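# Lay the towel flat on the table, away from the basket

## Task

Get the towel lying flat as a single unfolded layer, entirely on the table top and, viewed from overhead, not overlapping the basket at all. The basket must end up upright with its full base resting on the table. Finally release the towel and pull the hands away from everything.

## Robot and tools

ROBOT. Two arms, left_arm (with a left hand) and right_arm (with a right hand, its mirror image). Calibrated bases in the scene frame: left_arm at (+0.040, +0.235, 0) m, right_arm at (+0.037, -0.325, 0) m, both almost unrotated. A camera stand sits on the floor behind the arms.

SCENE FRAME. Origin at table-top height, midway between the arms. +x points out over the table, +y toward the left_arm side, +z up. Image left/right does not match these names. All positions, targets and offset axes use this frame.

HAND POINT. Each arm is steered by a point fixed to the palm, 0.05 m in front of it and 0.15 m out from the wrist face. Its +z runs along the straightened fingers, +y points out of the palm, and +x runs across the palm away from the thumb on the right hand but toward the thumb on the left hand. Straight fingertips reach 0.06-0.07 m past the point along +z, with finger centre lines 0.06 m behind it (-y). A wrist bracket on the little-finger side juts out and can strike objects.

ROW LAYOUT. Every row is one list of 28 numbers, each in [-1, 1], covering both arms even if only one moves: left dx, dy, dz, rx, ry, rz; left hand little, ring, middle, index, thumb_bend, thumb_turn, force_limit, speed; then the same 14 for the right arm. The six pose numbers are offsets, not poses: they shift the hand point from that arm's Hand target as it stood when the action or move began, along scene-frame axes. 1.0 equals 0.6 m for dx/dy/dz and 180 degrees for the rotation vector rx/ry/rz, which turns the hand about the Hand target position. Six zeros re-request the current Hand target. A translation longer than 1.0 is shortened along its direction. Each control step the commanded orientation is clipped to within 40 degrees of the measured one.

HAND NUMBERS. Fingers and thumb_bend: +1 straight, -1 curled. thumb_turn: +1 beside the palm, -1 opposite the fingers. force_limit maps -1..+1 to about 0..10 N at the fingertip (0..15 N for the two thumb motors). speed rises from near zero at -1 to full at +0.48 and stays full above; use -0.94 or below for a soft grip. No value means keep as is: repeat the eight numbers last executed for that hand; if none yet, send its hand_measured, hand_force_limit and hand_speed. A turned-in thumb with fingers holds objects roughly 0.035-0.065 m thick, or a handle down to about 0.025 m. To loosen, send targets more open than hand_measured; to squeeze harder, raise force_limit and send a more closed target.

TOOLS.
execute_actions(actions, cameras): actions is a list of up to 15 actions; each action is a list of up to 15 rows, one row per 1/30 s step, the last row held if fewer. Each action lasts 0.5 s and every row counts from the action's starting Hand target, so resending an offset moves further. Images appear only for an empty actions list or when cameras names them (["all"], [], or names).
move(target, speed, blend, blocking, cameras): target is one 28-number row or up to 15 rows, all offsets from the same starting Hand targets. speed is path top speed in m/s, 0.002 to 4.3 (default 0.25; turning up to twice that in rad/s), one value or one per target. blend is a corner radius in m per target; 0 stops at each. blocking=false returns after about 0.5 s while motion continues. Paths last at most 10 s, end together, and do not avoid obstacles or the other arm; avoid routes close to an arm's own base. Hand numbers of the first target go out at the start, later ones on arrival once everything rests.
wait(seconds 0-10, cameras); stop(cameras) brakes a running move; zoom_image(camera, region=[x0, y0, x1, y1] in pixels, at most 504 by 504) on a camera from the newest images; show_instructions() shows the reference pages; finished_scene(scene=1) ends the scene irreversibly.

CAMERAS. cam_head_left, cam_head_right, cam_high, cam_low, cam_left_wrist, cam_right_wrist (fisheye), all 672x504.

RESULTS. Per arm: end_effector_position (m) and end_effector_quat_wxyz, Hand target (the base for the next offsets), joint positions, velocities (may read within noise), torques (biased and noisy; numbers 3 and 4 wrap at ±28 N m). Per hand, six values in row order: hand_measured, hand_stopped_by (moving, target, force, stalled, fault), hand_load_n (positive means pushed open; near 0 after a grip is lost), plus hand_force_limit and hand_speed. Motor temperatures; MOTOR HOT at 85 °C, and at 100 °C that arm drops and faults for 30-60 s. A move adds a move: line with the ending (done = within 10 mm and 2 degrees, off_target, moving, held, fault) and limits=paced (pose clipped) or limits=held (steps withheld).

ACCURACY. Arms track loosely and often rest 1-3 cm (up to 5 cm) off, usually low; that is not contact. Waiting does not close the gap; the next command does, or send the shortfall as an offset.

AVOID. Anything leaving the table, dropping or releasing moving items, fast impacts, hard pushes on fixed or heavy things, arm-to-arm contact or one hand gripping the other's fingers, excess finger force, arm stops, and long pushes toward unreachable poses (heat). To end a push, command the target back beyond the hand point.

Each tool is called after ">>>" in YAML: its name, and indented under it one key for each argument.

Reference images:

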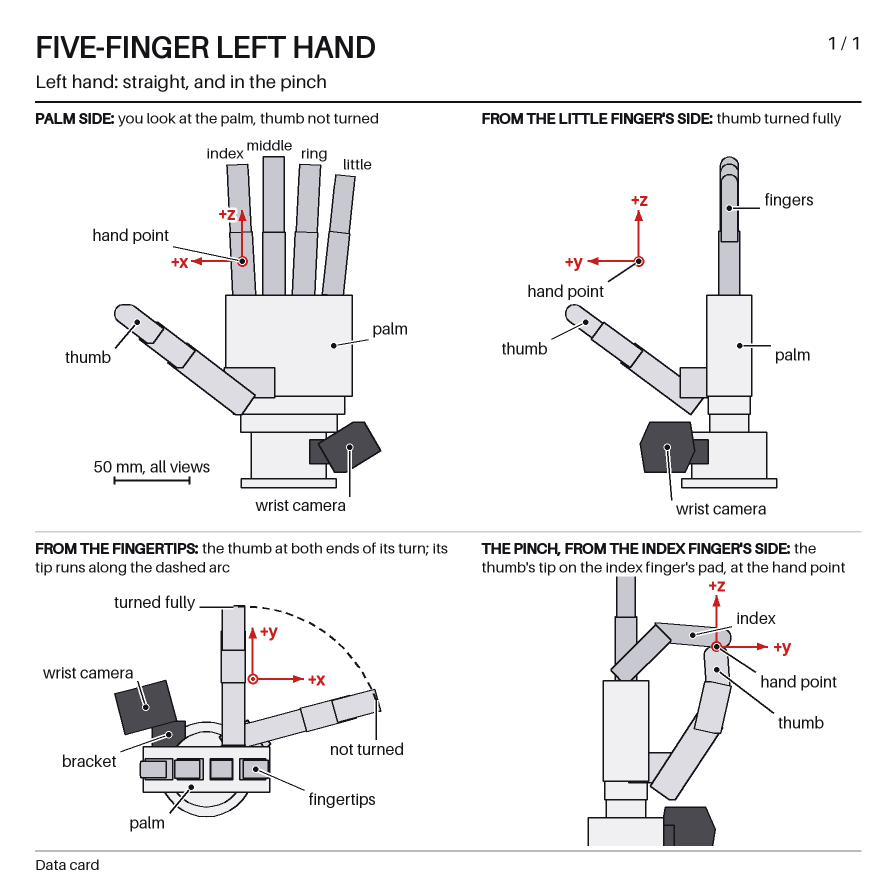

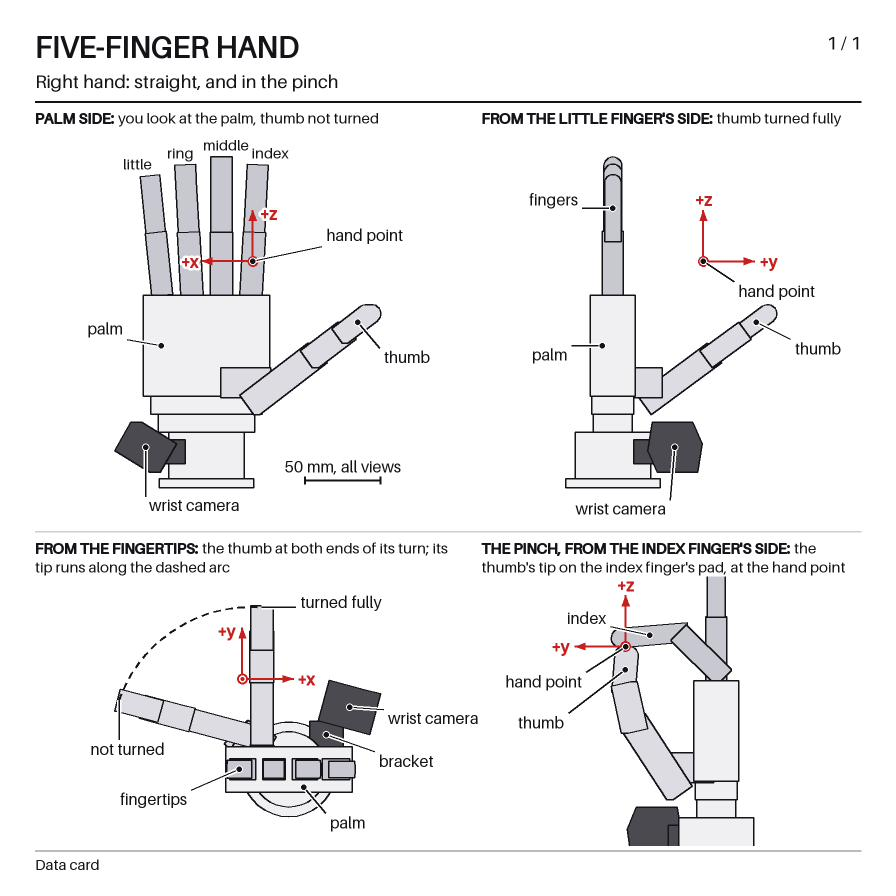

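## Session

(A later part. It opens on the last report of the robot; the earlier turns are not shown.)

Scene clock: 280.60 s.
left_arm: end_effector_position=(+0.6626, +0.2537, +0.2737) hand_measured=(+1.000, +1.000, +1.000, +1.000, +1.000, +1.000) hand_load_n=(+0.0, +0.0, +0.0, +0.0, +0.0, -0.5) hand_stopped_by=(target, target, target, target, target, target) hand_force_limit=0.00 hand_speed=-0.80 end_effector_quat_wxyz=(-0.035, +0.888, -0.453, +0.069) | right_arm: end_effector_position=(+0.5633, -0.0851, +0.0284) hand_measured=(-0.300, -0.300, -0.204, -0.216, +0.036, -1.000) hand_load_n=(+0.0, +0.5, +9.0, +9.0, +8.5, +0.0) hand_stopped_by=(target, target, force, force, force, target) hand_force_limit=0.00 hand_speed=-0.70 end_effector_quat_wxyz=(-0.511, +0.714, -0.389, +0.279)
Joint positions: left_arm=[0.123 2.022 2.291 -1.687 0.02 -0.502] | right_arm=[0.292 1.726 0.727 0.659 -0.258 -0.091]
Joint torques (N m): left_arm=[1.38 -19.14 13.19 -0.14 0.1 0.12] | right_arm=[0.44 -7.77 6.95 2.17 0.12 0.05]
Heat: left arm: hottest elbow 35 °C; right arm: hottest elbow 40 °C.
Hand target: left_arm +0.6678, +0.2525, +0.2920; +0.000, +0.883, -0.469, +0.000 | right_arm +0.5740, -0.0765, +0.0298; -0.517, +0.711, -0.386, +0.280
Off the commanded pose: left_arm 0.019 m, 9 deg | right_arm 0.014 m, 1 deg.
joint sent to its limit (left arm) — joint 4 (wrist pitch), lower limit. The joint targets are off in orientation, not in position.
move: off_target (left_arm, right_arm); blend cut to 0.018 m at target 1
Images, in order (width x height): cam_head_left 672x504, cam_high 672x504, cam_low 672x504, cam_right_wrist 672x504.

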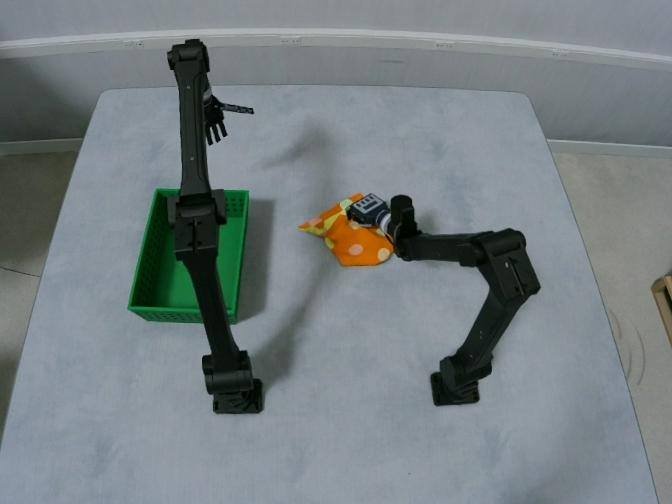

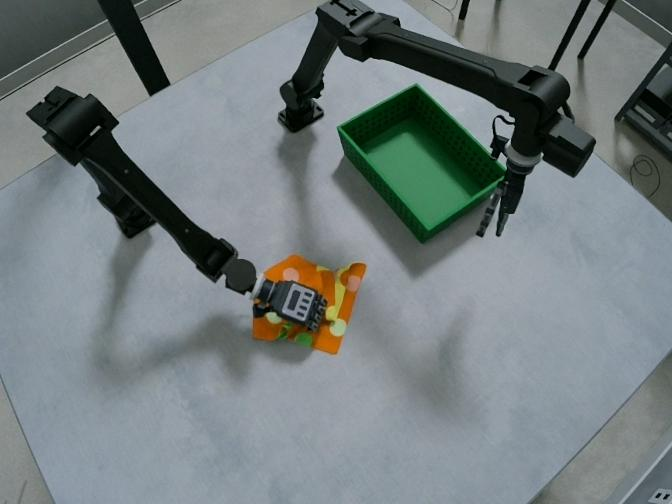

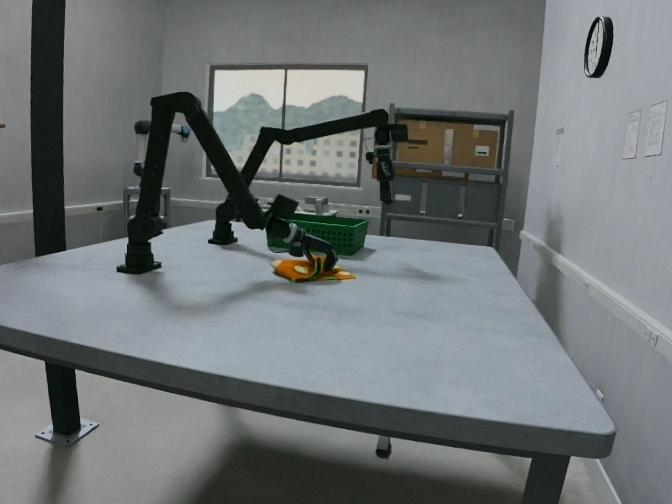

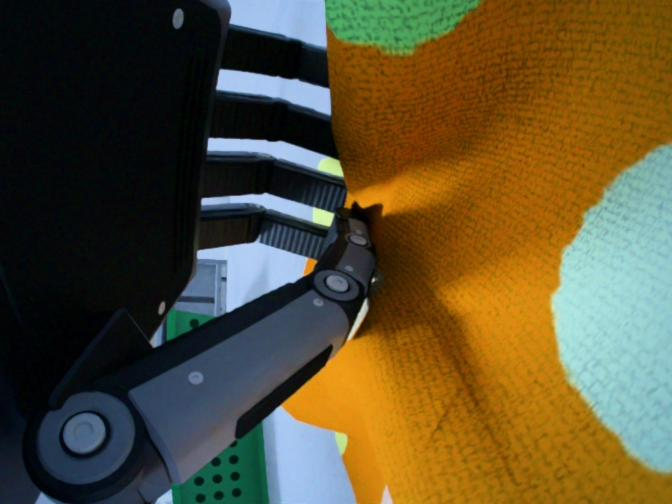

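>>> move:
  target:
    - [0,0,0,0,0,0,1,1,1,1,1,1,0,-0.8,0.0,0.0,-0.01,0,0,0,0.1,0.1,0.1,0.1,0.6,-1,0,-0.5]
  speed: 0.1

>>> move:
  target:
    - [0,0,0,0,0,0,1,1,1,1,1,1,0,-0.8,0.0,0.0,0.05,0,0,0,0.4,0.4,0.4,0.4,0.9,-1,0,-0.3]
    - [0,0,0,0,0,0,1,1,1,1,1,1,0,-0.8,0.0,0.0,0.3,0,0,0,0.4,0.4,0.4,0.4,0.9,-1,0,-0.3]
    - [0,0,0,0,0,0,1,1,1,1,1,1,0,-0.8,-0.1,-0.3,0.4,0,0,0,0.4,0.4,0.4,0.4,0.9,-1,0,-0.3]
  speed: 0.2
  cameras: ["cam_low", "cam_head_left", "cam_high", "cam_right_wrist"]

Scene clock: 282.73 s.
left_arm: end_effector_position=(+0.6626, +0.2537, +0.2737) hand_measured=(+1.000, +1.000, +1.000, +1.000, +1.000, +1.000) hand_load_n=(+0.0, +0.0, +0.0, +0.0, +0.0, +0.0) hand_stopped_by=(target, target, target, target, target, target) hand_force_limit=0.00 hand_speed=-0.80 end_effector_quat_wxyz=(-0.035, +0.888, -0.453, +0.069) | right_arm: end_effector_position=(+0.5774, -0.0800, +0.0422) hand_measured=(+0.100, +0.100, +0.100, +0.100, +0.598, -1.000) hand_load_n=(+0.0, +0.0, +0.0, +0.0, -4.5, -0.5) hand_stopped_by=(target, target, target, target, target, target) hand_force_limit=0.00 hand_speed=-0.50 end_effector_quat_wxyz=(-0.526, +0.702, -0.380, +0.292)
Joint positions: left_arm=[0.123 2.022 2.291 -1.687 0.02 -0.502] | right_arm=[0.293 1.734 0.75 0.696 -0.257 -0.086]
Joint torques (N m): left_arm=[0.85 -19.02 13.2 -0.16 0.1 0.07] | right_arm=[0.32 -7.36 5.31 1.51 0.11 0.01]
Heat: left arm: hottest elbow 35 °C; right arm: hottest elbow 40 °C.
Hand target: left_arm +0.6678, +0.2525, +0.2920; +0.000, +0.883, -0.469, +0.000 | right_arm +0.5742, -0.0767, +0.0240; -0.517, +0.711, -0.386, +0.280
Off the commanded pose: left_arm 0.019 m, 9 deg | right_arm 0.019 m, 2 deg.
joint sent to its limit (left arm) — joint 4 (wrist pitch), lower limit. The joint targets are off in orientation, not in position.
move: off_target (left_arm, right_arm)

Scene clock: 286.80 s.
left_arm: end_effector_position=(+0.6626, +0.2537, +0.2737) hand_measured=(+1.000, +1.000, +1.000, +1.000, +1.000, +1.000) hand_load_n=(+0.0, +0.0, +0.0, +0.0, -0.5, +0.0) hand_stopped_by=(target, target, target, target, target, target) hand_force_limit=0.00 hand_speed=-0.80 end_effector_quat_wxyz=(-0.035, +0.888, -0.453, +0.069) | right_arm: end_effector_position=(+0.5109, -0.2532, +0.2486) hand_measured=(+0.400, +0.400, +0.400, +0.400, +0.898, -1.000) hand_load_n=(+0.0, +0.0, +0.0, +0.0, +0.0, +0.0) hand_stopped_by=(target, target, target, target, target, target) hand_force_limit=0.00 hand_speed=-0.30 end_effector_quat_wxyz=(-0.514, +0.712, -0.396, +0.267)
Joint positions: left_arm=[0.123 2.022 2.291 -1.687 0.02 -0.502] | right_arm=[-0.135 1.135 0.861 -0.158 -0.666 -0.248]
Joint torques (N m): left_arm=[0.56 -18.73 13.16 -0.1 0.07 0.11] | right_arm=[-0.79 -6.12 9.07 1.52 -0.23 -0.1]
Heat: left arm: hottest elbow 35 °C; right arm: hottest elbow 39 °C.
Hand target: left_arm +0.6678, +0.2525, +0.2920; +0.000, +0.883, -0.469, +0.000 | right_arm +0.5142, -0.2566, +0.2640; -0.517, +0.711, -0.386, +0.280
Off the commanded pose: left_arm 0.019 m, 9 deg | right_arm 0.016 m, 2 deg.
joint sent to its limit (left arm) — joint 4 (wrist pitch), lower limit. The joint targets are off in orientation, not in position.
move: off_target (left_arm, right_arm)
Images, in order (width x height): cam_head_left 672x504, cam_high 672x504, cam_low 672x504, cam_right_wrist 672x504.

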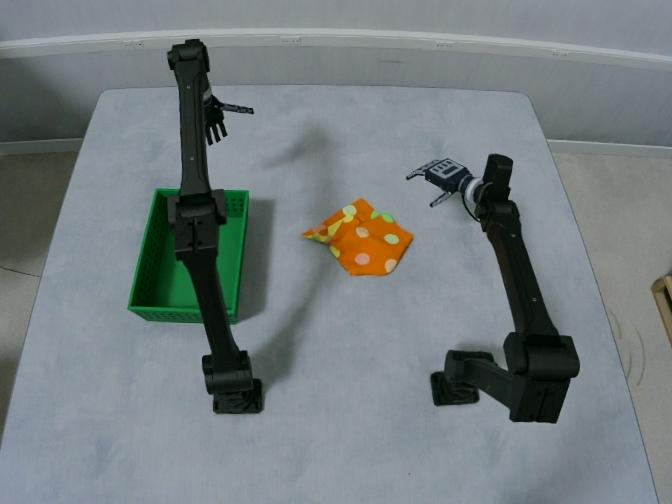

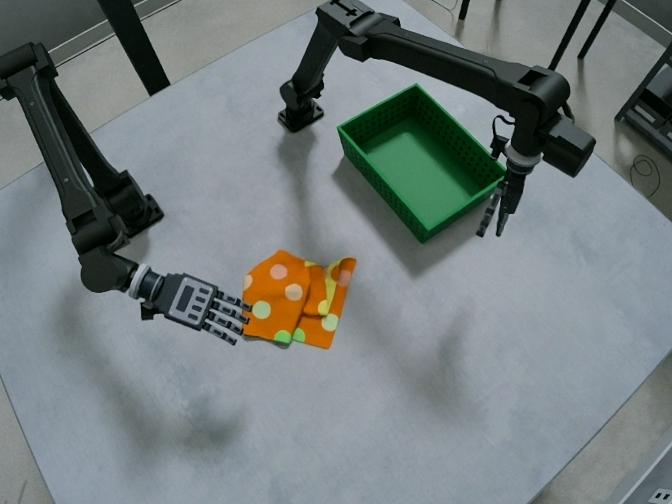

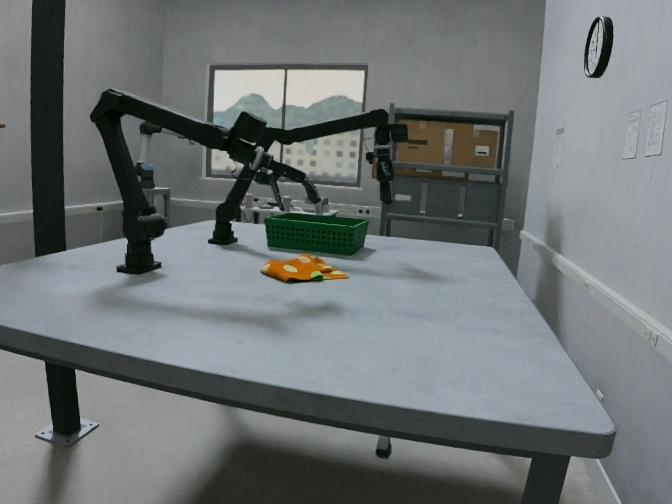

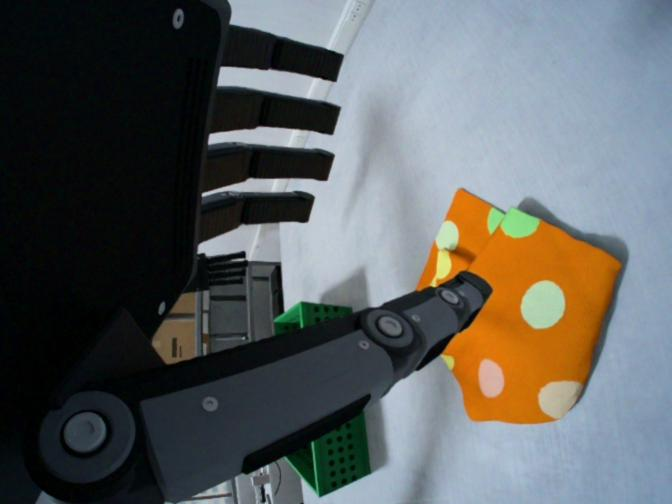

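>>> zoom_image:
  camera: "cam_head_left"
  region: [290, 185, 430, 290]

>>> zoom_image:
  camera: "cam_high"
  region: [230, 235, 370, 365]

>>> zoom_image:
  camera: "cam_low"
  region: [250, 240, 360, 300]

>>> zoom_image:
  camera: "cam_right_wrist"
  region: [400, 170, 640, 440]

Scaled by 3.600 from the camera's 672x504 image, which has a finer 960x720 frame.

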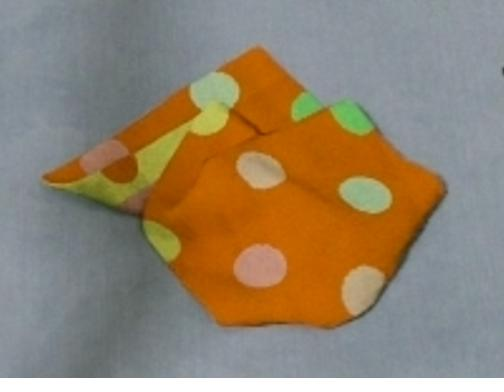

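Scaled by 3.600 from the camera's 672x504 image, which has a finer 960x720 frame.

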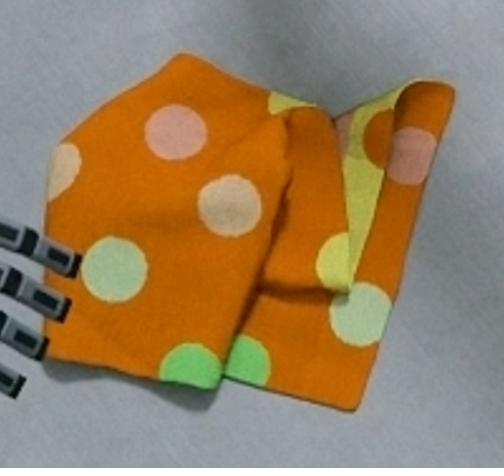

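Scaled by 4.582 from the camera's 672x504 image, which has a finer 960x720 frame.

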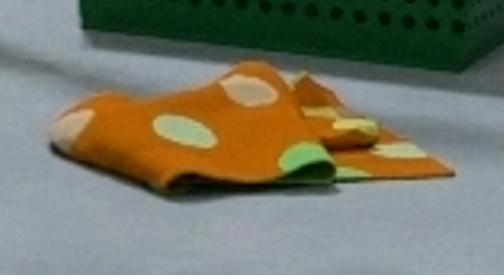

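Scaled by 1.867 from the camera's 672x504 image, which has a finer 960x720 frame.

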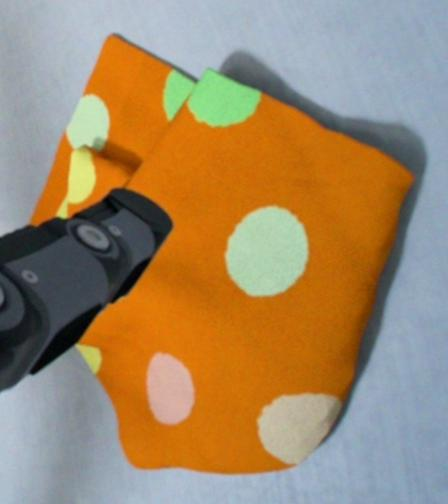

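>>> move:
  target:
    - [0,0,0,0,0,0,1,1,1,1,1,1,0,-0.8,-0.112,0.201,-0.2,-0.0398,0.067,-0.0279,0.05,0.0,-0.05,0.05,0.65,-1,0,0]
    - [0,0,0,0,0,0,1,1,1,1,1,1,0,-0.8,-0.112,0.201,-0.32,-0.0398,0.067,-0.0279,0.05,0.0,-0.05,0.05,0.65,-1,0,0]
  speed: 0.25
  blend: 0.02
  cameras: ["cam_right_wrist", "cam_head_left"]

Scene clock: 293.43 s.
left_arm: end_effector_position=(+0.6626, +0.2537, +0.2737) hand_measured=(+1.000, +1.000, +1.000, +1.000, +1.000, +1.000) hand_load_n=(+0.0, +0.0, +0.0, +0.0, +0.0, +0.0) hand_stopped_by=(target, target, target, target, target, target) hand_force_limit=0.00 hand_speed=-0.80 end_effector_quat_wxyz=(-0.035, +0.888, -0.453, +0.069) | right_arm: end_effector_position=(+0.4417, -0.1420, +0.0674) hand_measured=(+0.050, +0.000, -0.050, +0.050, +0.650, -1.000) hand_load_n=(+0.0, +0.0, +0.0, +0.0, +0.0, +0.0) hand_stopped_by=(target, target, target, target, target, target) hand_force_limit=0.00 hand_speed=0.00 end_effector_quat_wxyz=(-0.407, +0.754, -0.453, +0.247)
Joint positions: left_arm=[0.123 2.022 2.291 -1.687 0.02 -0.502] | right_arm=[0.297 1.246 0.546 0.113 -0.15 -0.104]
Joint torques (N m): left_arm=[0.79 -19.37 13.2 -0.2 0.1 0.1] | right_arm=[0.44 -4.48 6.8 2.44 0.08 0.11]
Heat: left arm: hottest elbow 36 °C; right arm: hottest elbow 38 °C.
Hand target: left_arm +0.6678, +0.2525, +0.2920; +0.000, +0.883, -0.469, +0.000 | right_arm +0.4470, -0.1359, +0.0719; -0.415, +0.750, -0.451, +0.250
Off the commanded pose: left_arm 0.019 m, 9 deg | right_arm 0.009 m, 1 deg.
joint sent to its limit (left arm) — joint 4 (wrist pitch), lower limit. The joint targets are off in orientation, not in position.
move: off_target (left_arm)
Images, in order (width x height): cam_head_left 672x504, cam_right_wrist 672x504.

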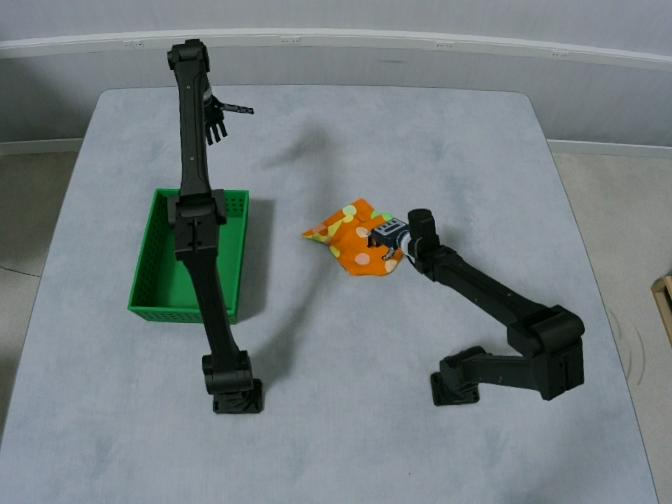

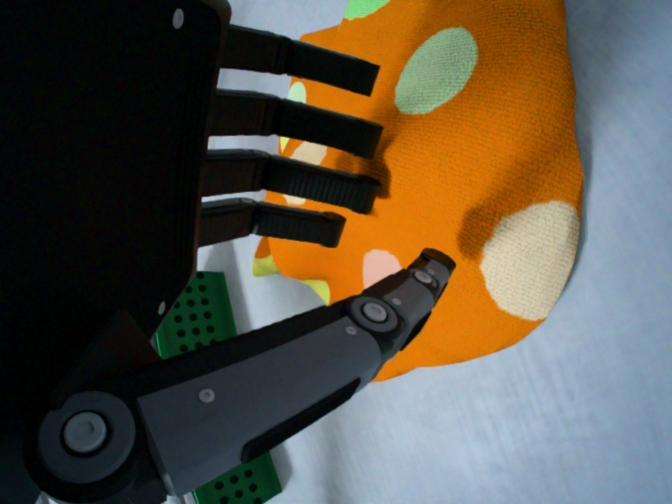

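>>> move:
  target: [0,0,0,0,0,0,1,1,1,1,1,1,0,-0.8,0,0,-0.095,0,0,0,0.05,0.0,-0.05,0.05,0.65,-1,0,0]
  speed: 0.08
  cameras: ["cam_right_wrist"]

Scene clock: 295.27 s.
left_arm: end_effector_position=(+0.6626, +0.2537, +0.2737) hand_measured=(+1.000, +1.000, +1.000, +1.000, +1.000, +1.000) hand_load_n=(+0.0, +0.0, +0.0, +0.0, +0.0, +0.0) hand_stopped_by=(target, target, target, target, target, target) hand_force_limit=0.00 hand_speed=-0.80 end_effector_quat_wxyz=(-0.035, +0.888, -0.453, +0.069) | right_arm: end_effector_position=(+0.4555, -0.1375, +0.0314) hand_measured=(+0.050, +0.000, -0.050, +0.050, +0.650, -1.000) hand_load_n=(+0.0, -1.0, -1.0, +0.0, +0.0, +0.0) hand_stopped_by=(target, target, target, target, target, target) hand_force_limit=0.00 hand_speed=0.00 end_effector_quat_wxyz=(-0.425, +0.744, -0.444, +0.263)
Joint positions: left_arm=[0.123 2.022 2.291 -1.687 0.02 -0.502] | right_arm=[0.298 1.39 0.501 0.36 -0.15 -0.104]
Joint torques (N m): left_arm=[1.2 -19.02 13.08 -0.03 0.08 0.07] | right_arm=[0.38 -3.72 4.55 1.88 0.1 0.11]
Heat: left arm: hottest elbow 36 °C; right arm: hottest elbow 38 °C.
Hand target: left_arm +0.6678, +0.2525, +0.2920; +0.000, +0.883, -0.469, +0.000 | right_arm +0.4469, -0.1359, +0.0149; -0.415, +0.750, -0.451, +0.250
Off the commanded pose: left_arm 0.019 m, 9 deg | right_arm 0.019 m, 2 deg.
joint sent to its limit (left arm) — joint 4 (wrist pitch), lower limit. The joint targets are off in orientation, not in position.
move: off_target (left_arm, right_arm)
Images, in order (width x height): cam_right_wrist 672x504.

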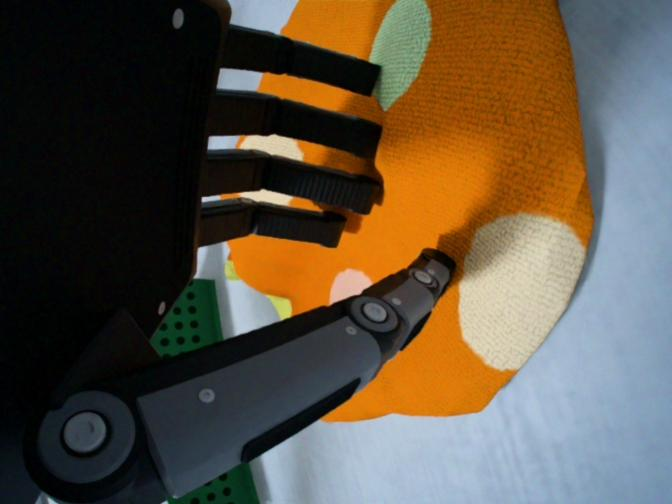

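>>> execute_actions:
  actions:
    - [[0,0,0,0,0,0,1,1,1,1,1,1,0,-0.8,0,0,-0.005,0.003,-0.006,0,-0.05,-0.05,-0.1,0.0,0.1,-1,0,-0.7],[0,0,0,0,0,0,1,1,1,1,1,1,0,-0.8,0,0,-0.007,0.006,-0.012,0,-0.05,-0.05,-0.1,0.0,0.1,-1,0,-0.7],[0,0,0,0,0,0,1,1,1,1,1,1,0,-0.8,0,0,-0.009,0.009,-0.018,0,-0.05,-0.05,-0.1,0.0,0.1,-1,0,-0.7],[0,0,0,0,0,0,1,1,1,1,1,1,0,-0.8,0,0,-0.011,0.012,-0.023,0,-0.05,-0.05,-0.1,0.0,0.1,-1,0,-0.7],[0,0,0,0,0,0,1,1,1,1,1,1,0,-0.8,0,0,-0.013,0.015,-0.029,0,-0.05,-0.05,-0.1,0.0,0.1,-1,0,-0.7],[0,0,0,0,0,0,1,1,1,1,1,1,0,-0.8,0,0,-0.015,0.018,-0.035,0,-0.05,-0.05,-0.1,0.0,0.1,-1,0,-0.7],[0,0,0,0,0,0,1,1,1,1,1,1,0,-0.8,0,0,-0.016,0.021,-0.04,0,-0.05,-0.05,-0.1,0.0,0.1,-1,0,-0.7],[0,0,0,0,0,0,1,1,1,1,1,1,0,-0.8,0,0,-0.017,0.024,-0.046,0,-0.05,-0.05,-0.1,0.0,0.1,-1,0,-0.7],[0,0,0,0,0,0,1,1,1,1,1,1,0,-0.8,0,0,-0.018,0.027,-0.05,0,-0.05,-0.05,-0.1,0.0,0.1,-1,0,-0.7],[0,0,0,0,0,0,1,1,1,1,1,1,0,-0.8,0,0,-0.018,0.029,-0.055,0,-0.05,-0.05,-0.1,0.0,0.1,-1,0,-0.7],[0,0,0,0,0,0,1,1,1,1,1,1,0,-0.8,0,0,-0.018,0.032,-0.06,0,-0.05,-0.05,-0.1,0.0,0.1,-1,0,-0.7],[0,0,0,0,0,0,1,1,1,1,1,1,0,-0.8,0,0,-0.018,0.034,-0.064,0,-0.05,-0.05,-0.1,0.0,0.1,-1,0,-0.7],[0,0,0,0,0,0,1,1,1,1,1,1,0,-0.8,0,0,-0.018,0.0365,-0.0687,0,-0.05,-0.05,-0.1,0.0,0.1,-1,0,-0.7]]
  cameras: ["cam_right_wrist"]

Scene clock: 298.70 s.
left_arm: end_effector_position=(+0.6626, +0.2537, +0.2737) hand_measured=(+1.000, +1.000, +1.000, +1.000, +1.000, +1.000) hand_load_n=(+0.0, +0.0, +0.0, +0.0, +0.0, +0.0) hand_stopped_by=(target, target, target, target, target, target) hand_force_limit=0.00 hand_speed=-0.80 end_effector_quat_wxyz=(-0.035, +0.888, -0.453, +0.069) | right_arm: end_effector_position=(+0.4547, -0.1324, +0.0245) hand_measured=(-0.050, -0.050, -0.100, +0.000, +0.100, -1.000) hand_load_n=(+0.0, -0.5, -1.0, +0.0, +0.0, +0.0) hand_stopped_by=(target, target, target, target, target, target) hand_force_limit=0.00 hand_speed=-0.70 end_effector_quat_wxyz=(-0.510, +0.691, -0.402, +0.317)
Joint positions: left_arm=[0.123 2.022 2.291 -1.687 0.02 -0.502] | right_arm=[0.294 1.539 0.362 0.89 -0.179 -0.083]
Joint torques (N m): left_arm=[1.03 -19.08 13.24 -0.02 0.11 0.1] | right_arm=[-0.79 -3.72 2.84 1.7 -0.1 0.18]
Motor temperatures (°C): left_arm=[26 34 36 25 23 23] | right_arm=[23 27 37 22 25 25]
Heat: left arm: hottest elbow 36 °C; right arm: hottest elbow 37 °C.
Hand target: left_arm +0.6678, +0.2525, +0.2920; +0.000, +0.883, -0.469, +0.000 | right_arm +0.4470, -0.1360, +0.0042; -0.504, +0.693, -0.417, +0.303
Off the commanded pose: left_arm 0.019 m, 9 deg | right_arm 0.022 m, 3 deg.
joint sent to its limit (left arm) — joint 4 (wrist pitch), lower limit. The joint targets are off in orientation, not in position.
Step readings (end_effector_position of left_arm | right_arm):
0: (+0.6626, +0.2537, +0.2737) | (+0.4555, -0.1375, +0.0314)
1: (+0.6626, +0.2537, +0.2737) | (+0.4556, -0.1374, +0.0314)
2: (+0.6626, +0.2537, +0.2737) | (+0.4559, -0.1374, +0.0315)
4: (+0.6626, +0.2537, +0.2737) | (+0.4564, -0.1370, +0.0307)
8: (+0.6626, +0.2537, +0.2737) | (+0.4562, -0.1354, +0.0284)
15: (+0.6626, +0.2537, +0.2737) | (+0.4545, -0.1331, +0.0258)
Images, in order (width x height): cam_right_wrist 672x504.

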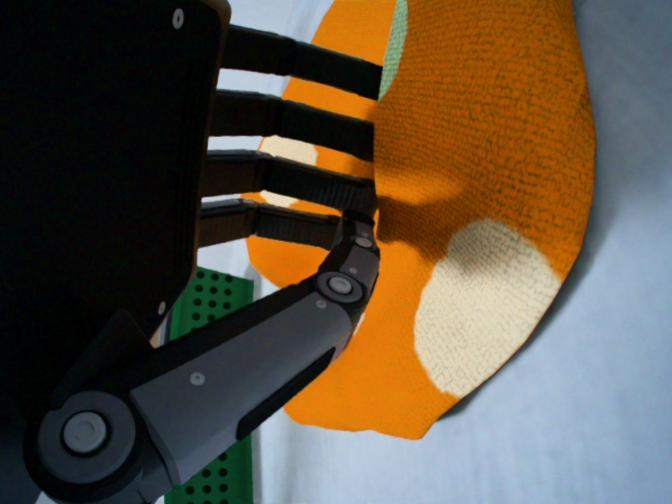

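>>> move:
  target: [0,0,0,0,0,0,1,1,1,1,1,1,0,-0.8,0,0,0,0,0,0,-0.3,-0.3,-0.35,-0.35,-0.2,-1,0,-0.8]
  speed: 0.08

>>> move:
  target:
    - [0,0,0,0,0,0,1,1,1,1,1,1,0,-0.8,0.03,0.015,0.3,0,0,0,-0.3,-0.3,-0.35,-0.35,-0.2,-1,0,-0.8]
    - [0,0,0,0,0,0,1,1,1,1,1,1,0,-0.8,0.2,0.1,0.75,0,0,0,-0.3,-0.3,-0.35,-0.35,-0.2,-1,0,-0.8]
  speed: 0.18
  blend: 0.03
  cameras: ["cam_right_wrist", "cam_head_left", "cam_low", "cam_high"]

>>> zoom_image:
  camera: "cam_head_left"
  region: [290, 60, 450, 240]

>>> zoom_image:
  camera: "cam_low"
  region: [250, 80, 390, 290]

Scene clock: 300.63 s.
left_arm: end_effector_position=(+0.6626, +0.2537, +0.2737) hand_measured=(+1.000, +1.000, +1.000, +1.000, +1.000, +1.000) hand_load_n=(+0.0, +0.0, +0.0, +0.0, -0.5, +0.0) hand_stopped_by=(target, target, target, target, target, target) hand_force_limit=0.00 hand_speed=-0.80 end_effector_quat_wxyz=(-0.035, +0.888, -0.453, +0.069) | right_arm: end_effector_position=(+0.4568, -0.1309, +0.0228) hand_measured=(-0.300, -0.300, -0.242, -0.254, +0.022, -1.000) hand_load_n=(+0.0, +1.0, +9.5, +12.5, +9.5, +0.0) hand_stopped_by=(target, target, force, force, force, target) hand_force_limit=0.00 hand_speed=-0.80 end_effector_quat_wxyz=(-0.516, +0.687, -0.400, +0.319)
Joint positions: left_arm=[0.123 2.022 2.291 -1.687 0.02 -0.502] | right_arm=[0.294 1.565 0.362 0.93 -0.182 -0.078]
Joint torques (N m): left_arm=[0.73 -19.02 13.15 -0.06 0.07 0.09] | right_arm=[-0.97 -4.19 2.47 1.78 -0.03 0.17]
Heat: left arm: hottest elbow 36 °C; right arm: hottest elbow 37 °C.
Hand target: left_arm +0.6678, +0.2525, +0.2920; +0.000, +0.883, -0.469, +0.000 | right_arm +0.4470, -0.1360, +0.0042; -0.503, +0.693, -0.417, +0.303
Off the commanded pose: left_arm 0.019 m, 9 deg | right_arm 0.022 m, 3 deg.
joint sent to its limit (left arm) — joint 4 (wrist pitch), lower limit. The joint targets are off in orientation, not in position.
move: off_target (left_arm, right_arm)

Scene clock: 304.07 s.
left_arm: end_effector_position=(+0.6626, +0.2537, +0.2737) hand_measured=(+1.000, +1.000, +1.000, +1.000, +1.000, +1.000) hand_load_n=(+0.0, +0.0, +0.0, +0.0, +0.0, +0.0) hand_stopped_by=(target, target, target, target, target, target) hand_force_limit=0.00 hand_speed=-0.80 end_effector_quat_wxyz=(-0.035, +0.888, -0.453, +0.069) | right_arm: end_effector_position=(+0.5621, -0.0836, +0.4228) hand_measured=(-0.300, -0.300, -0.242, -0.254, +0.022, -1.000) hand_load_n=(+0.0, -0.5, +10.5, +12.5, +9.0, +0.0) hand_stopped_by=(target, target, force, force, force, target) hand_force_limit=0.00 hand_speed=-0.80 end_effector_quat_wxyz=(-0.487, +0.704, -0.425, +0.295)
Joint positions: left_arm=[0.123 2.022 2.291 -1.687 0.02 -0.502] | right_arm=[0.331 1.272 1.433 -0.525 -0.136 -0.053]
Joint torques (N m): left_arm=[1.55 -19.19 13.29 -0.02 0.11 0.06] | right_arm=[0.44 -7.12 12.23 1.69 0.11 0.1]
Heat: left arm: hottest elbow 36 °C; right arm: hottest elbow 37 °C.
Hand target: left_arm +0.6678, +0.2525, +0.2920; +0.000, +0.883, -0.469, +0.000 | right_arm +0.5670, -0.0760, +0.4542; -0.503, +0.693, -0.417, +0.303
Off the commanded pose: left_arm 0.019 m, 9 deg | right_arm 0.033 m, 3 deg.
joint sent to its limit (left arm) — joint 4 (wrist pitch), lower limit. The joint targets are off in orientation, not in position.
move: off_target (left_arm, right_arm)
Images, in order (width x height): cam_head_left 672x504, cam_high 672x504, cam_low 672x504, cam_right_wrist 672x504.

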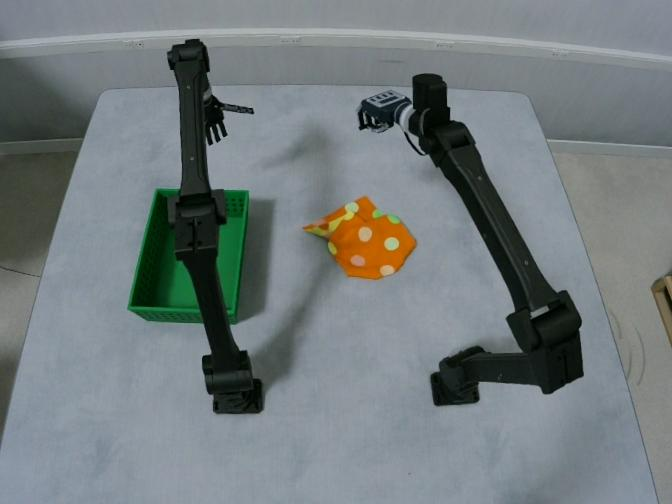

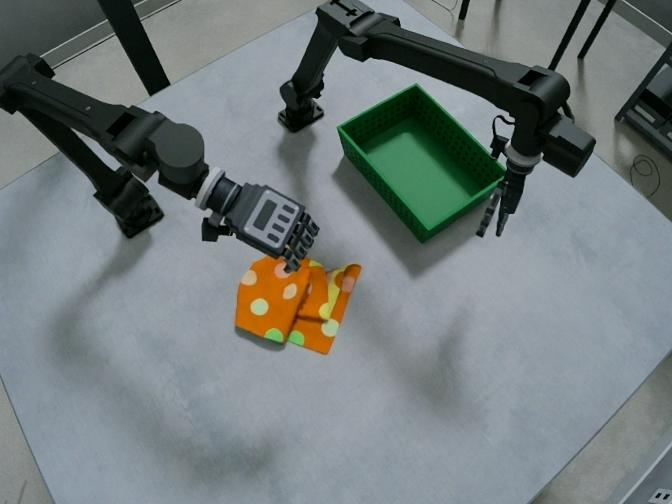

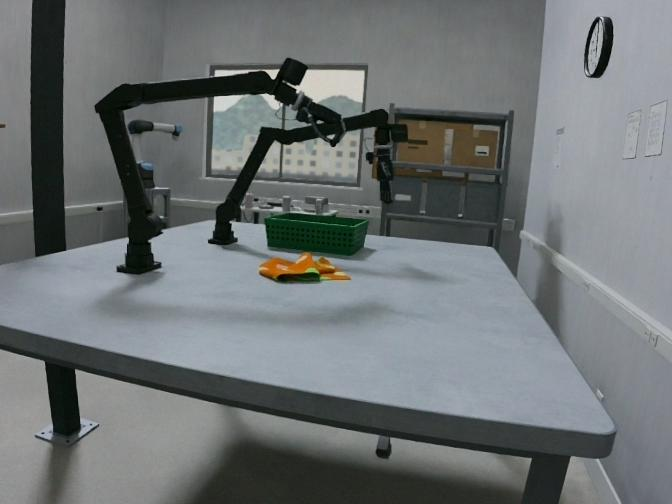

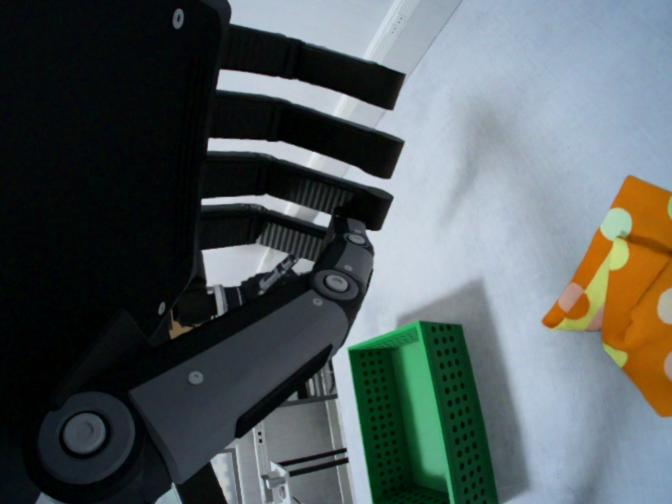

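Scaled by 2.800 from the camera's 672x504 image, which has a finer 960x720 frame.

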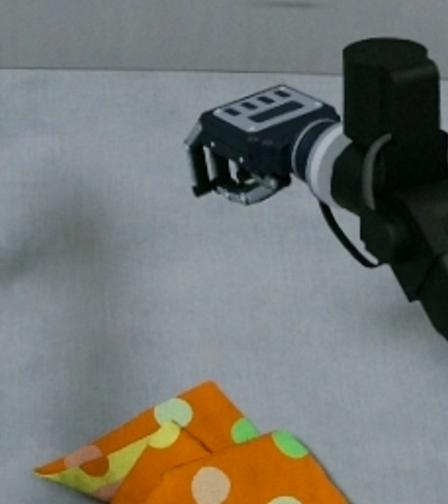

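Scaled by 2.400 from the camera's 672x504 image, which has a finer 960x720 frame.

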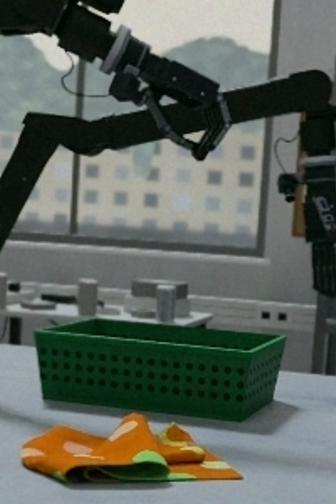

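>>> move:
  target:
    - [0,0,0,0,0,0,1,1,1,1,1,1,0,-0.8,-0.195,-0.097,-0.4,-0.0495,0.0932,0,0.2,0.12,0.08,0.2,0.85,-1,0,0]
    - [0,0,0,0,0,0,1,1,1,1,1,1,0,-0.8,-0.195,-0.097,-0.64,-0.0495,0.0932,0,0.2,0.12,0.08,0.2,0.85,-1,0,0]
    - [0,0,0,0,0,0,1,1,1,1,1,1,0,-0.8,-0.195,-0.097,-0.732,-0.0495,0.0932,0,0.2,0.12,0.08,0.2,0.85,-1,0,0]
  speed: [0.3, 0.25, 0.1]
  blend: [0.02, 0.01, 0]
  cameras: ["cam_right_wrist"]

Scene clock: 308.80 s.
left_arm: end_effector_position=(+0.6626, +0.2537, +0.2737) hand_measured=(+1.000, +1.000, +1.000, +1.000, +1.000, +1.000) hand_load_n=(+0.0, +0.0, +0.0, +0.0, +0.0, +0.0) hand_stopped_by=(target, target, target, target, target, target) hand_force_limit=0.00 hand_speed=-0.80 end_effector_quat_wxyz=(-0.035, +0.888, -0.453, +0.069) | right_arm: end_effector_position=(+0.4559, -0.1272, +0.0339) hand_measured=(+0.200, +0.120, +0.080, +0.200, +0.850, -1.000) hand_load_n=(+0.0, -2.0, +0.0, +0.0, +0.0, +0.0) hand_stopped_by=(target, target, target, target, target, target) hand_force_limit=0.00 hand_speed=0.00 end_effector_quat_wxyz=(-0.398, +0.761, -0.454, +0.239)
Joint positions: left_arm=[0.123 2.022 2.291 -1.687 0.02 -0.502] | right_arm=[0.325 1.389 0.571 0.205 -0.131 -0.093]
Joint torques (N m): left_arm=[1.03 -19.43 13.16 -0.13 0.07 0.09] | right_arm=[-1.08 -4.07 4.77 1.73 0.03 -0.09]
Heat: left arm: hottest elbow 36 °C; right arm: hottest elbow 37 °C.
Hand target: left_arm +0.6678, +0.2525, +0.2920; +0.000, +0.883, -0.469, +0.000 | right_arm +0.4499, -0.1342, +0.0150; -0.382, +0.767, -0.461, +0.230
Off the commanded pose: left_arm 0.019 m, 9 deg | right_arm 0.021 m, 2 deg.
joint sent to its limit (left arm) — joint 4 (wrist pitch), lower limit. The joint targets are off in orientation, not in position.
move: off_target (left_arm, right_arm)
Images, in order (width x height): cam_right_wrist 672x504.

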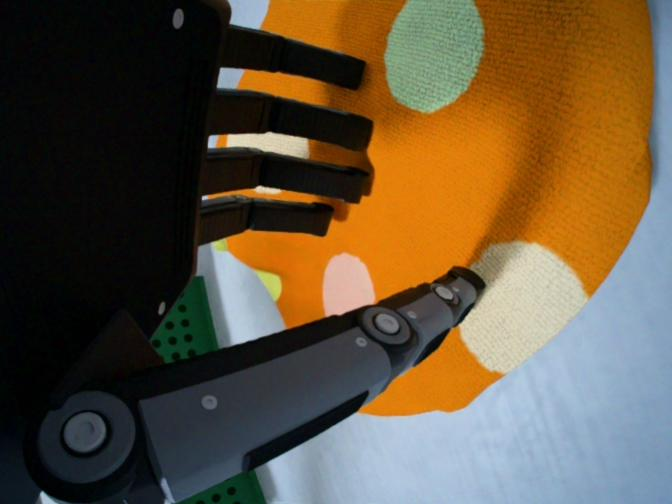

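>>> execute_actions:
  actions:
    - [[0,0,0,0,0,0,1,1,1,1,1,1,0,-0.8,0,0,-0.002,0.002,-0.004,0,0.1,0.05,0.0,0.1,0.1,-1,0,-0.7],[0,0,0,0,0,0,1,1,1,1,1,1,0,-0.8,0,0,-0.003,0.004,-0.008,0,0.1,0.05,0.0,0.1,0.1,-1,0,-0.7],[0,0,0,0,0,0,1,1,1,1,1,1,0,-0.8,0,0,-0.004,0.006,-0.012,0,0.1,0.05,0.0,0.1,0.1,-1,0,-0.7],[0,0,0,0,0,0,1,1,1,1,1,1,0,-0.8,0,0,-0.005,0.009,-0.016,0,0.1,0.05,0.0,0.1,0.1,-1,0,-0.7],[0,0,0,0,0,0,1,1,1,1,1,1,0,-0.8,0,0,-0.006,0.011,-0.02,0,0.1,0.05,0.0,0.1,0.1,-1,0,-0.7],[0,0,0,0,0,0,1,1,1,1,1,1,0,-0.8,0,0,-0.007,0.013,-0.024,0,0.1,0.05,0.0,0.1,0.1,-1,0,-0.7],[0,0,0,0,0,0,1,1,1,1,1,1,0,-0.8,0,0,-0.008,0.015,-0.028,0,0.1,0.05,0.0,0.1,0.1,-1,0,-0.7],[0,0,0,0,0,0,1,1,1,1,1,1,0,-0.8,0,0,-0.008,0.017,-0.032,0,0.1,0.05,0.0,0.1,0.1,-1,0,-0.7],[0,0,0,0,0,0,1,1,1,1,1,1,0,-0.8,0,0,-0.008,0.019,-0.036,0,0.1,0.05,0.0,0.1,0.1,-1,0,-0.7],[0,0,0,0,0,0,1,1,1,1,1,1,0,-0.8,0,0,-0.008,0.021,-0.04,0,0.1,0.05,0.0,0.1,0.1,-1,0,-0.7],[0,0,0,0,0,0,1,1,1,1,1,1,0,-0.8,0,0,-0.008,0.0248,-0.0466,0,0.1,0.05,0.0,0.1,0.1,-1,0,-0.7]]
    - [[0,0,0,0,0,0,1,1,1,1,1,1,0,-0.8,0,0,-0.002,0.003,-0.006,0,-0.05,-0.05,-0.1,0,0.1,-1,0,-0.7],[0,0,0,0,0,0,1,1,1,1,1,1,0,-0.8,0,0,-0.003,0.006,-0.012,0,-0.05,-0.05,-0.1,0,0.1,-1,0,-0.7],[0,0,0,0,0,0,1,1,1,1,1,1,0,-0.8,0,0,-0.004,0.01,-0.019,0,-0.05,-0.05,-0.1,0,0.1,-1,0,-0.7],[0,0,0,0,0,0,1,1,1,1,1,1,0,-0.8,0,0,-0.006,0.014,-0.026,0,-0.05,-0.05,-0.1,0,0.1,-1,0,-0.7],[0,0,0,0,0,0,1,1,1,1,1,1,0,-0.8,0,0,-0.008,0.018,-0.034,0,-0.05,-0.05,-0.1,0,0.1,-1,0,-0.7],[0,0,0,0,0,0,1,1,1,1,1,1,0,-0.8,0,0,-0.008,0.022,-0.041,0,-0.05,-0.05,-0.1,0,0.1,-1,0,-0.7],[0,0,0,0,0,0,1,1,1,1,1,1,0,-0.8,0,0,-0.008,0.0248,-0.0466,0,-0.05,-0.05,-0.1,0,0.1,-1,0,-0.7]]
  cameras: ["cam_right_wrist"]

>>> zoom_image:
  camera: "cam_right_wrist"
  region: [240, 20, 500, 300]

Scene clock: 313.83 s.
left_arm: end_effector_position=(+0.6626, +0.2537, +0.2737) hand_measured=(+1.000, +1.000, +1.000, +1.000, +1.000, +1.000) hand_load_n=(+0.0, +0.0, +0.0, +0.0, +0.0, +0.0) hand_stopped_by=(target, target, target, target, target, target) hand_force_limit=0.00 hand_speed=-0.80 end_effector_quat_wxyz=(-0.035, +0.888, -0.453, +0.069) | right_arm: end_effector_position=(+0.4563, -0.1277, +0.0229) hand_measured=(-0.050, -0.050, -0.100, +0.000, +0.100, -1.000) hand_load_n=(+0.0, +0.0, +0.5, +0.0, +0.5, +0.0) hand_stopped_by=(target, target, target, target, target, target) hand_force_limit=0.00 hand_speed=-0.70 end_effector_quat_wxyz=(-0.516, +0.688, -0.403, +0.313)
Joint positions: left_arm=[0.123 2.022 2.291 -1.687 0.02 -0.502] | right_arm=[0.3 1.561 0.367 0.914 -0.181 -0.067]
Joint torques (N m): left_arm=[0.79 -19.14 13.3 -0.08 0.11 0.09] | right_arm=[-1.14 -4.07 2.78 1.8 0.06 0.06]
Heat: left arm: hottest elbow 36 °C; right arm: hottest elbow 37 °C.
Hand target: left_arm +0.6678, +0.2525, +0.2920; +0.000, +0.883, -0.469, +0.000 | right_arm +0.4500, -0.1342, +0.0055; -0.504, +0.693, -0.417, +0.303
Off the commanded pose: left_arm 0.019 m, 9 deg | right_arm 0.020 m, 2 deg.
joint sent to its limit (left arm) — joint 4 (wrist pitch), lower limit. The joint targets are off in orientation, not in position.
Step readings (end_effector_position of left_arm | right_arm):
0: (+0.6626, +0.2537, +0.2737) | (+0.4559, -0.1272, +0.0339)
1: (+0.6626, +0.2537, +0.2737) | (+0.4560, -0.1272, +0.0340)
2: (+0.6626, +0.2537, +0.2737) | (+0.4561, -0.1272, +0.0340)
4: (+0.6626, +0.2537, +0.2737) | (+0.4566, -0.1268, +0.0337)
8: (+0.6626, +0.2537, +0.2737) | (+0.4568, -0.1263, +0.0316)
15: (+0.6626, +0.2537, +0.2737) | (+0.4555, -0.1276, +0.0291)
16: (+0.6626, +0.2537, +0.2737) | (+0.4557, -0.1277, +0.0291)
17: (+0.6626, +0.2537, +0.2737) | (+0.4557, -0.1277, +0.0289)
19: (+0.6626, +0.2537, +0.2737) | (+0.4560, -0.1274, +0.0285)
23: (+0.6626, +0.2537, +0.2737) | (+0.4556, -0.1273, +0.0275)
30: (+0.6626, +0.2537, +0.2737) | (+0.4559, -0.1279, +0.0257)
Images, in order (width x height): cam_right_wrist 672x504.

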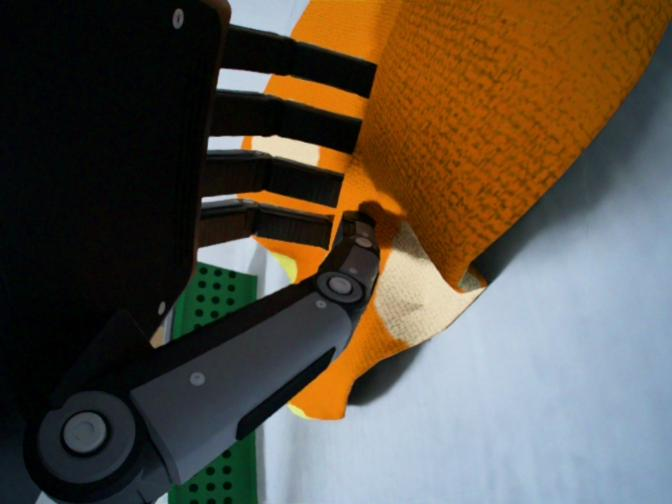

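Scaled by 1.800 from the camera's 672x504 image, which has a finer 960x720 frame.

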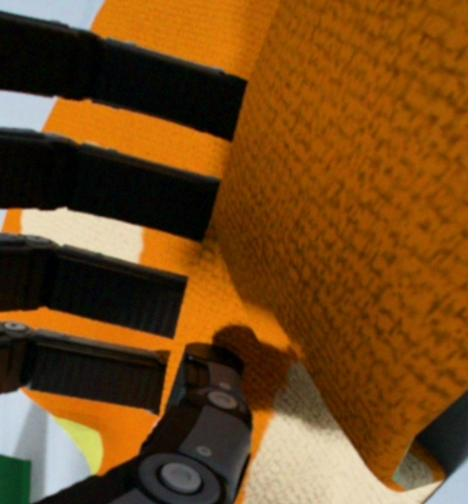

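>>> move:
  target: [0,0,0,0,0,0,1,1,1,1,1,1,0,-0.8,0,0,0,0,0,0,-0.3,-0.3,-0.3,-0.3,-0.15,-1,0,-0.8]
  speed: 0.08
  cameras: ["cam_right_wrist"]

>>> zoom_image:
  camera: "cam_right_wrist"
  region: [240, 20, 500, 300]

Scene clock: 315.67 s.
left_arm: end_effector_position=(+0.6626, +0.2537, +0.2737) hand_measured=(+1.000, +1.000, +1.000, +1.000, +1.000, +1.000) hand_load_n=(+0.0, +0.0, +0.0, +0.0, +0.0, +0.0) hand_stopped_by=(target, target, target, target, target, target) hand_force_limit=0.00 hand_speed=-0.80 end_effector_quat_wxyz=(-0.035, +0.888, -0.453, +0.069) | right_arm: end_effector_position=(+0.4554, -0.1279, +0.0207) hand_measured=(-0.300, -0.300, -0.188, -0.198, +0.022, -1.000) hand_load_n=(+0.0, +1.0, +7.0, +7.5, +9.0, +0.5) hand_stopped_by=(target, target, force, force, force, target) hand_force_limit=0.00 hand_speed=-0.80 end_effector_quat_wxyz=(-0.515, +0.688, -0.404, +0.312)
Joint positions: left_arm=[0.123 2.022 2.291 -1.687 0.02 -0.502] | right_arm=[0.3 1.568 0.365 0.92 -0.181 -0.065]
Joint torques (N m): left_arm=[1.32 -19.19 13.27 0.01 0.1 0.11] | right_arm=[-1.2 -4.25 2.91 1.89 0.04 0.06]
Heat: left arm: hottest elbow 36 °C; right arm: hottest elbow 36 °C.
Hand target: left_arm +0.6678, +0.2525, +0.2920; +0.000, +0.883, -0.469, +0.000 | right_arm +0.4500, -0.1342, +0.0055; -0.504, +0.693, -0.417, +0.303
Off the commanded pose: left_arm 0.019 m, 9 deg | right_arm 0.017 m, 2 deg.
joint sent to its limit (left arm) — joint 4 (wrist pitch), lower limit. The joint targets are off in orientation, not in position.
move: off_target (left_arm, right_arm)
Images, in order (width x height): cam_right_wrist 672x504.

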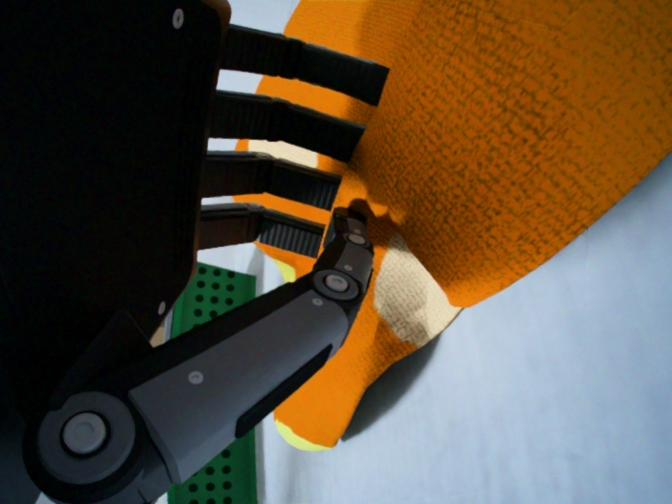

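Scaled by 1.800 from the camera's 672x504 image, which has a finer 960x720 frame.

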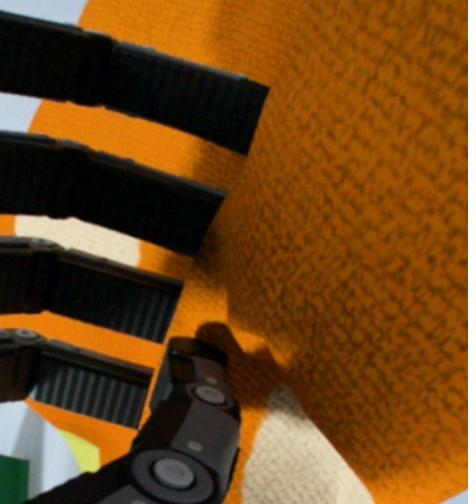

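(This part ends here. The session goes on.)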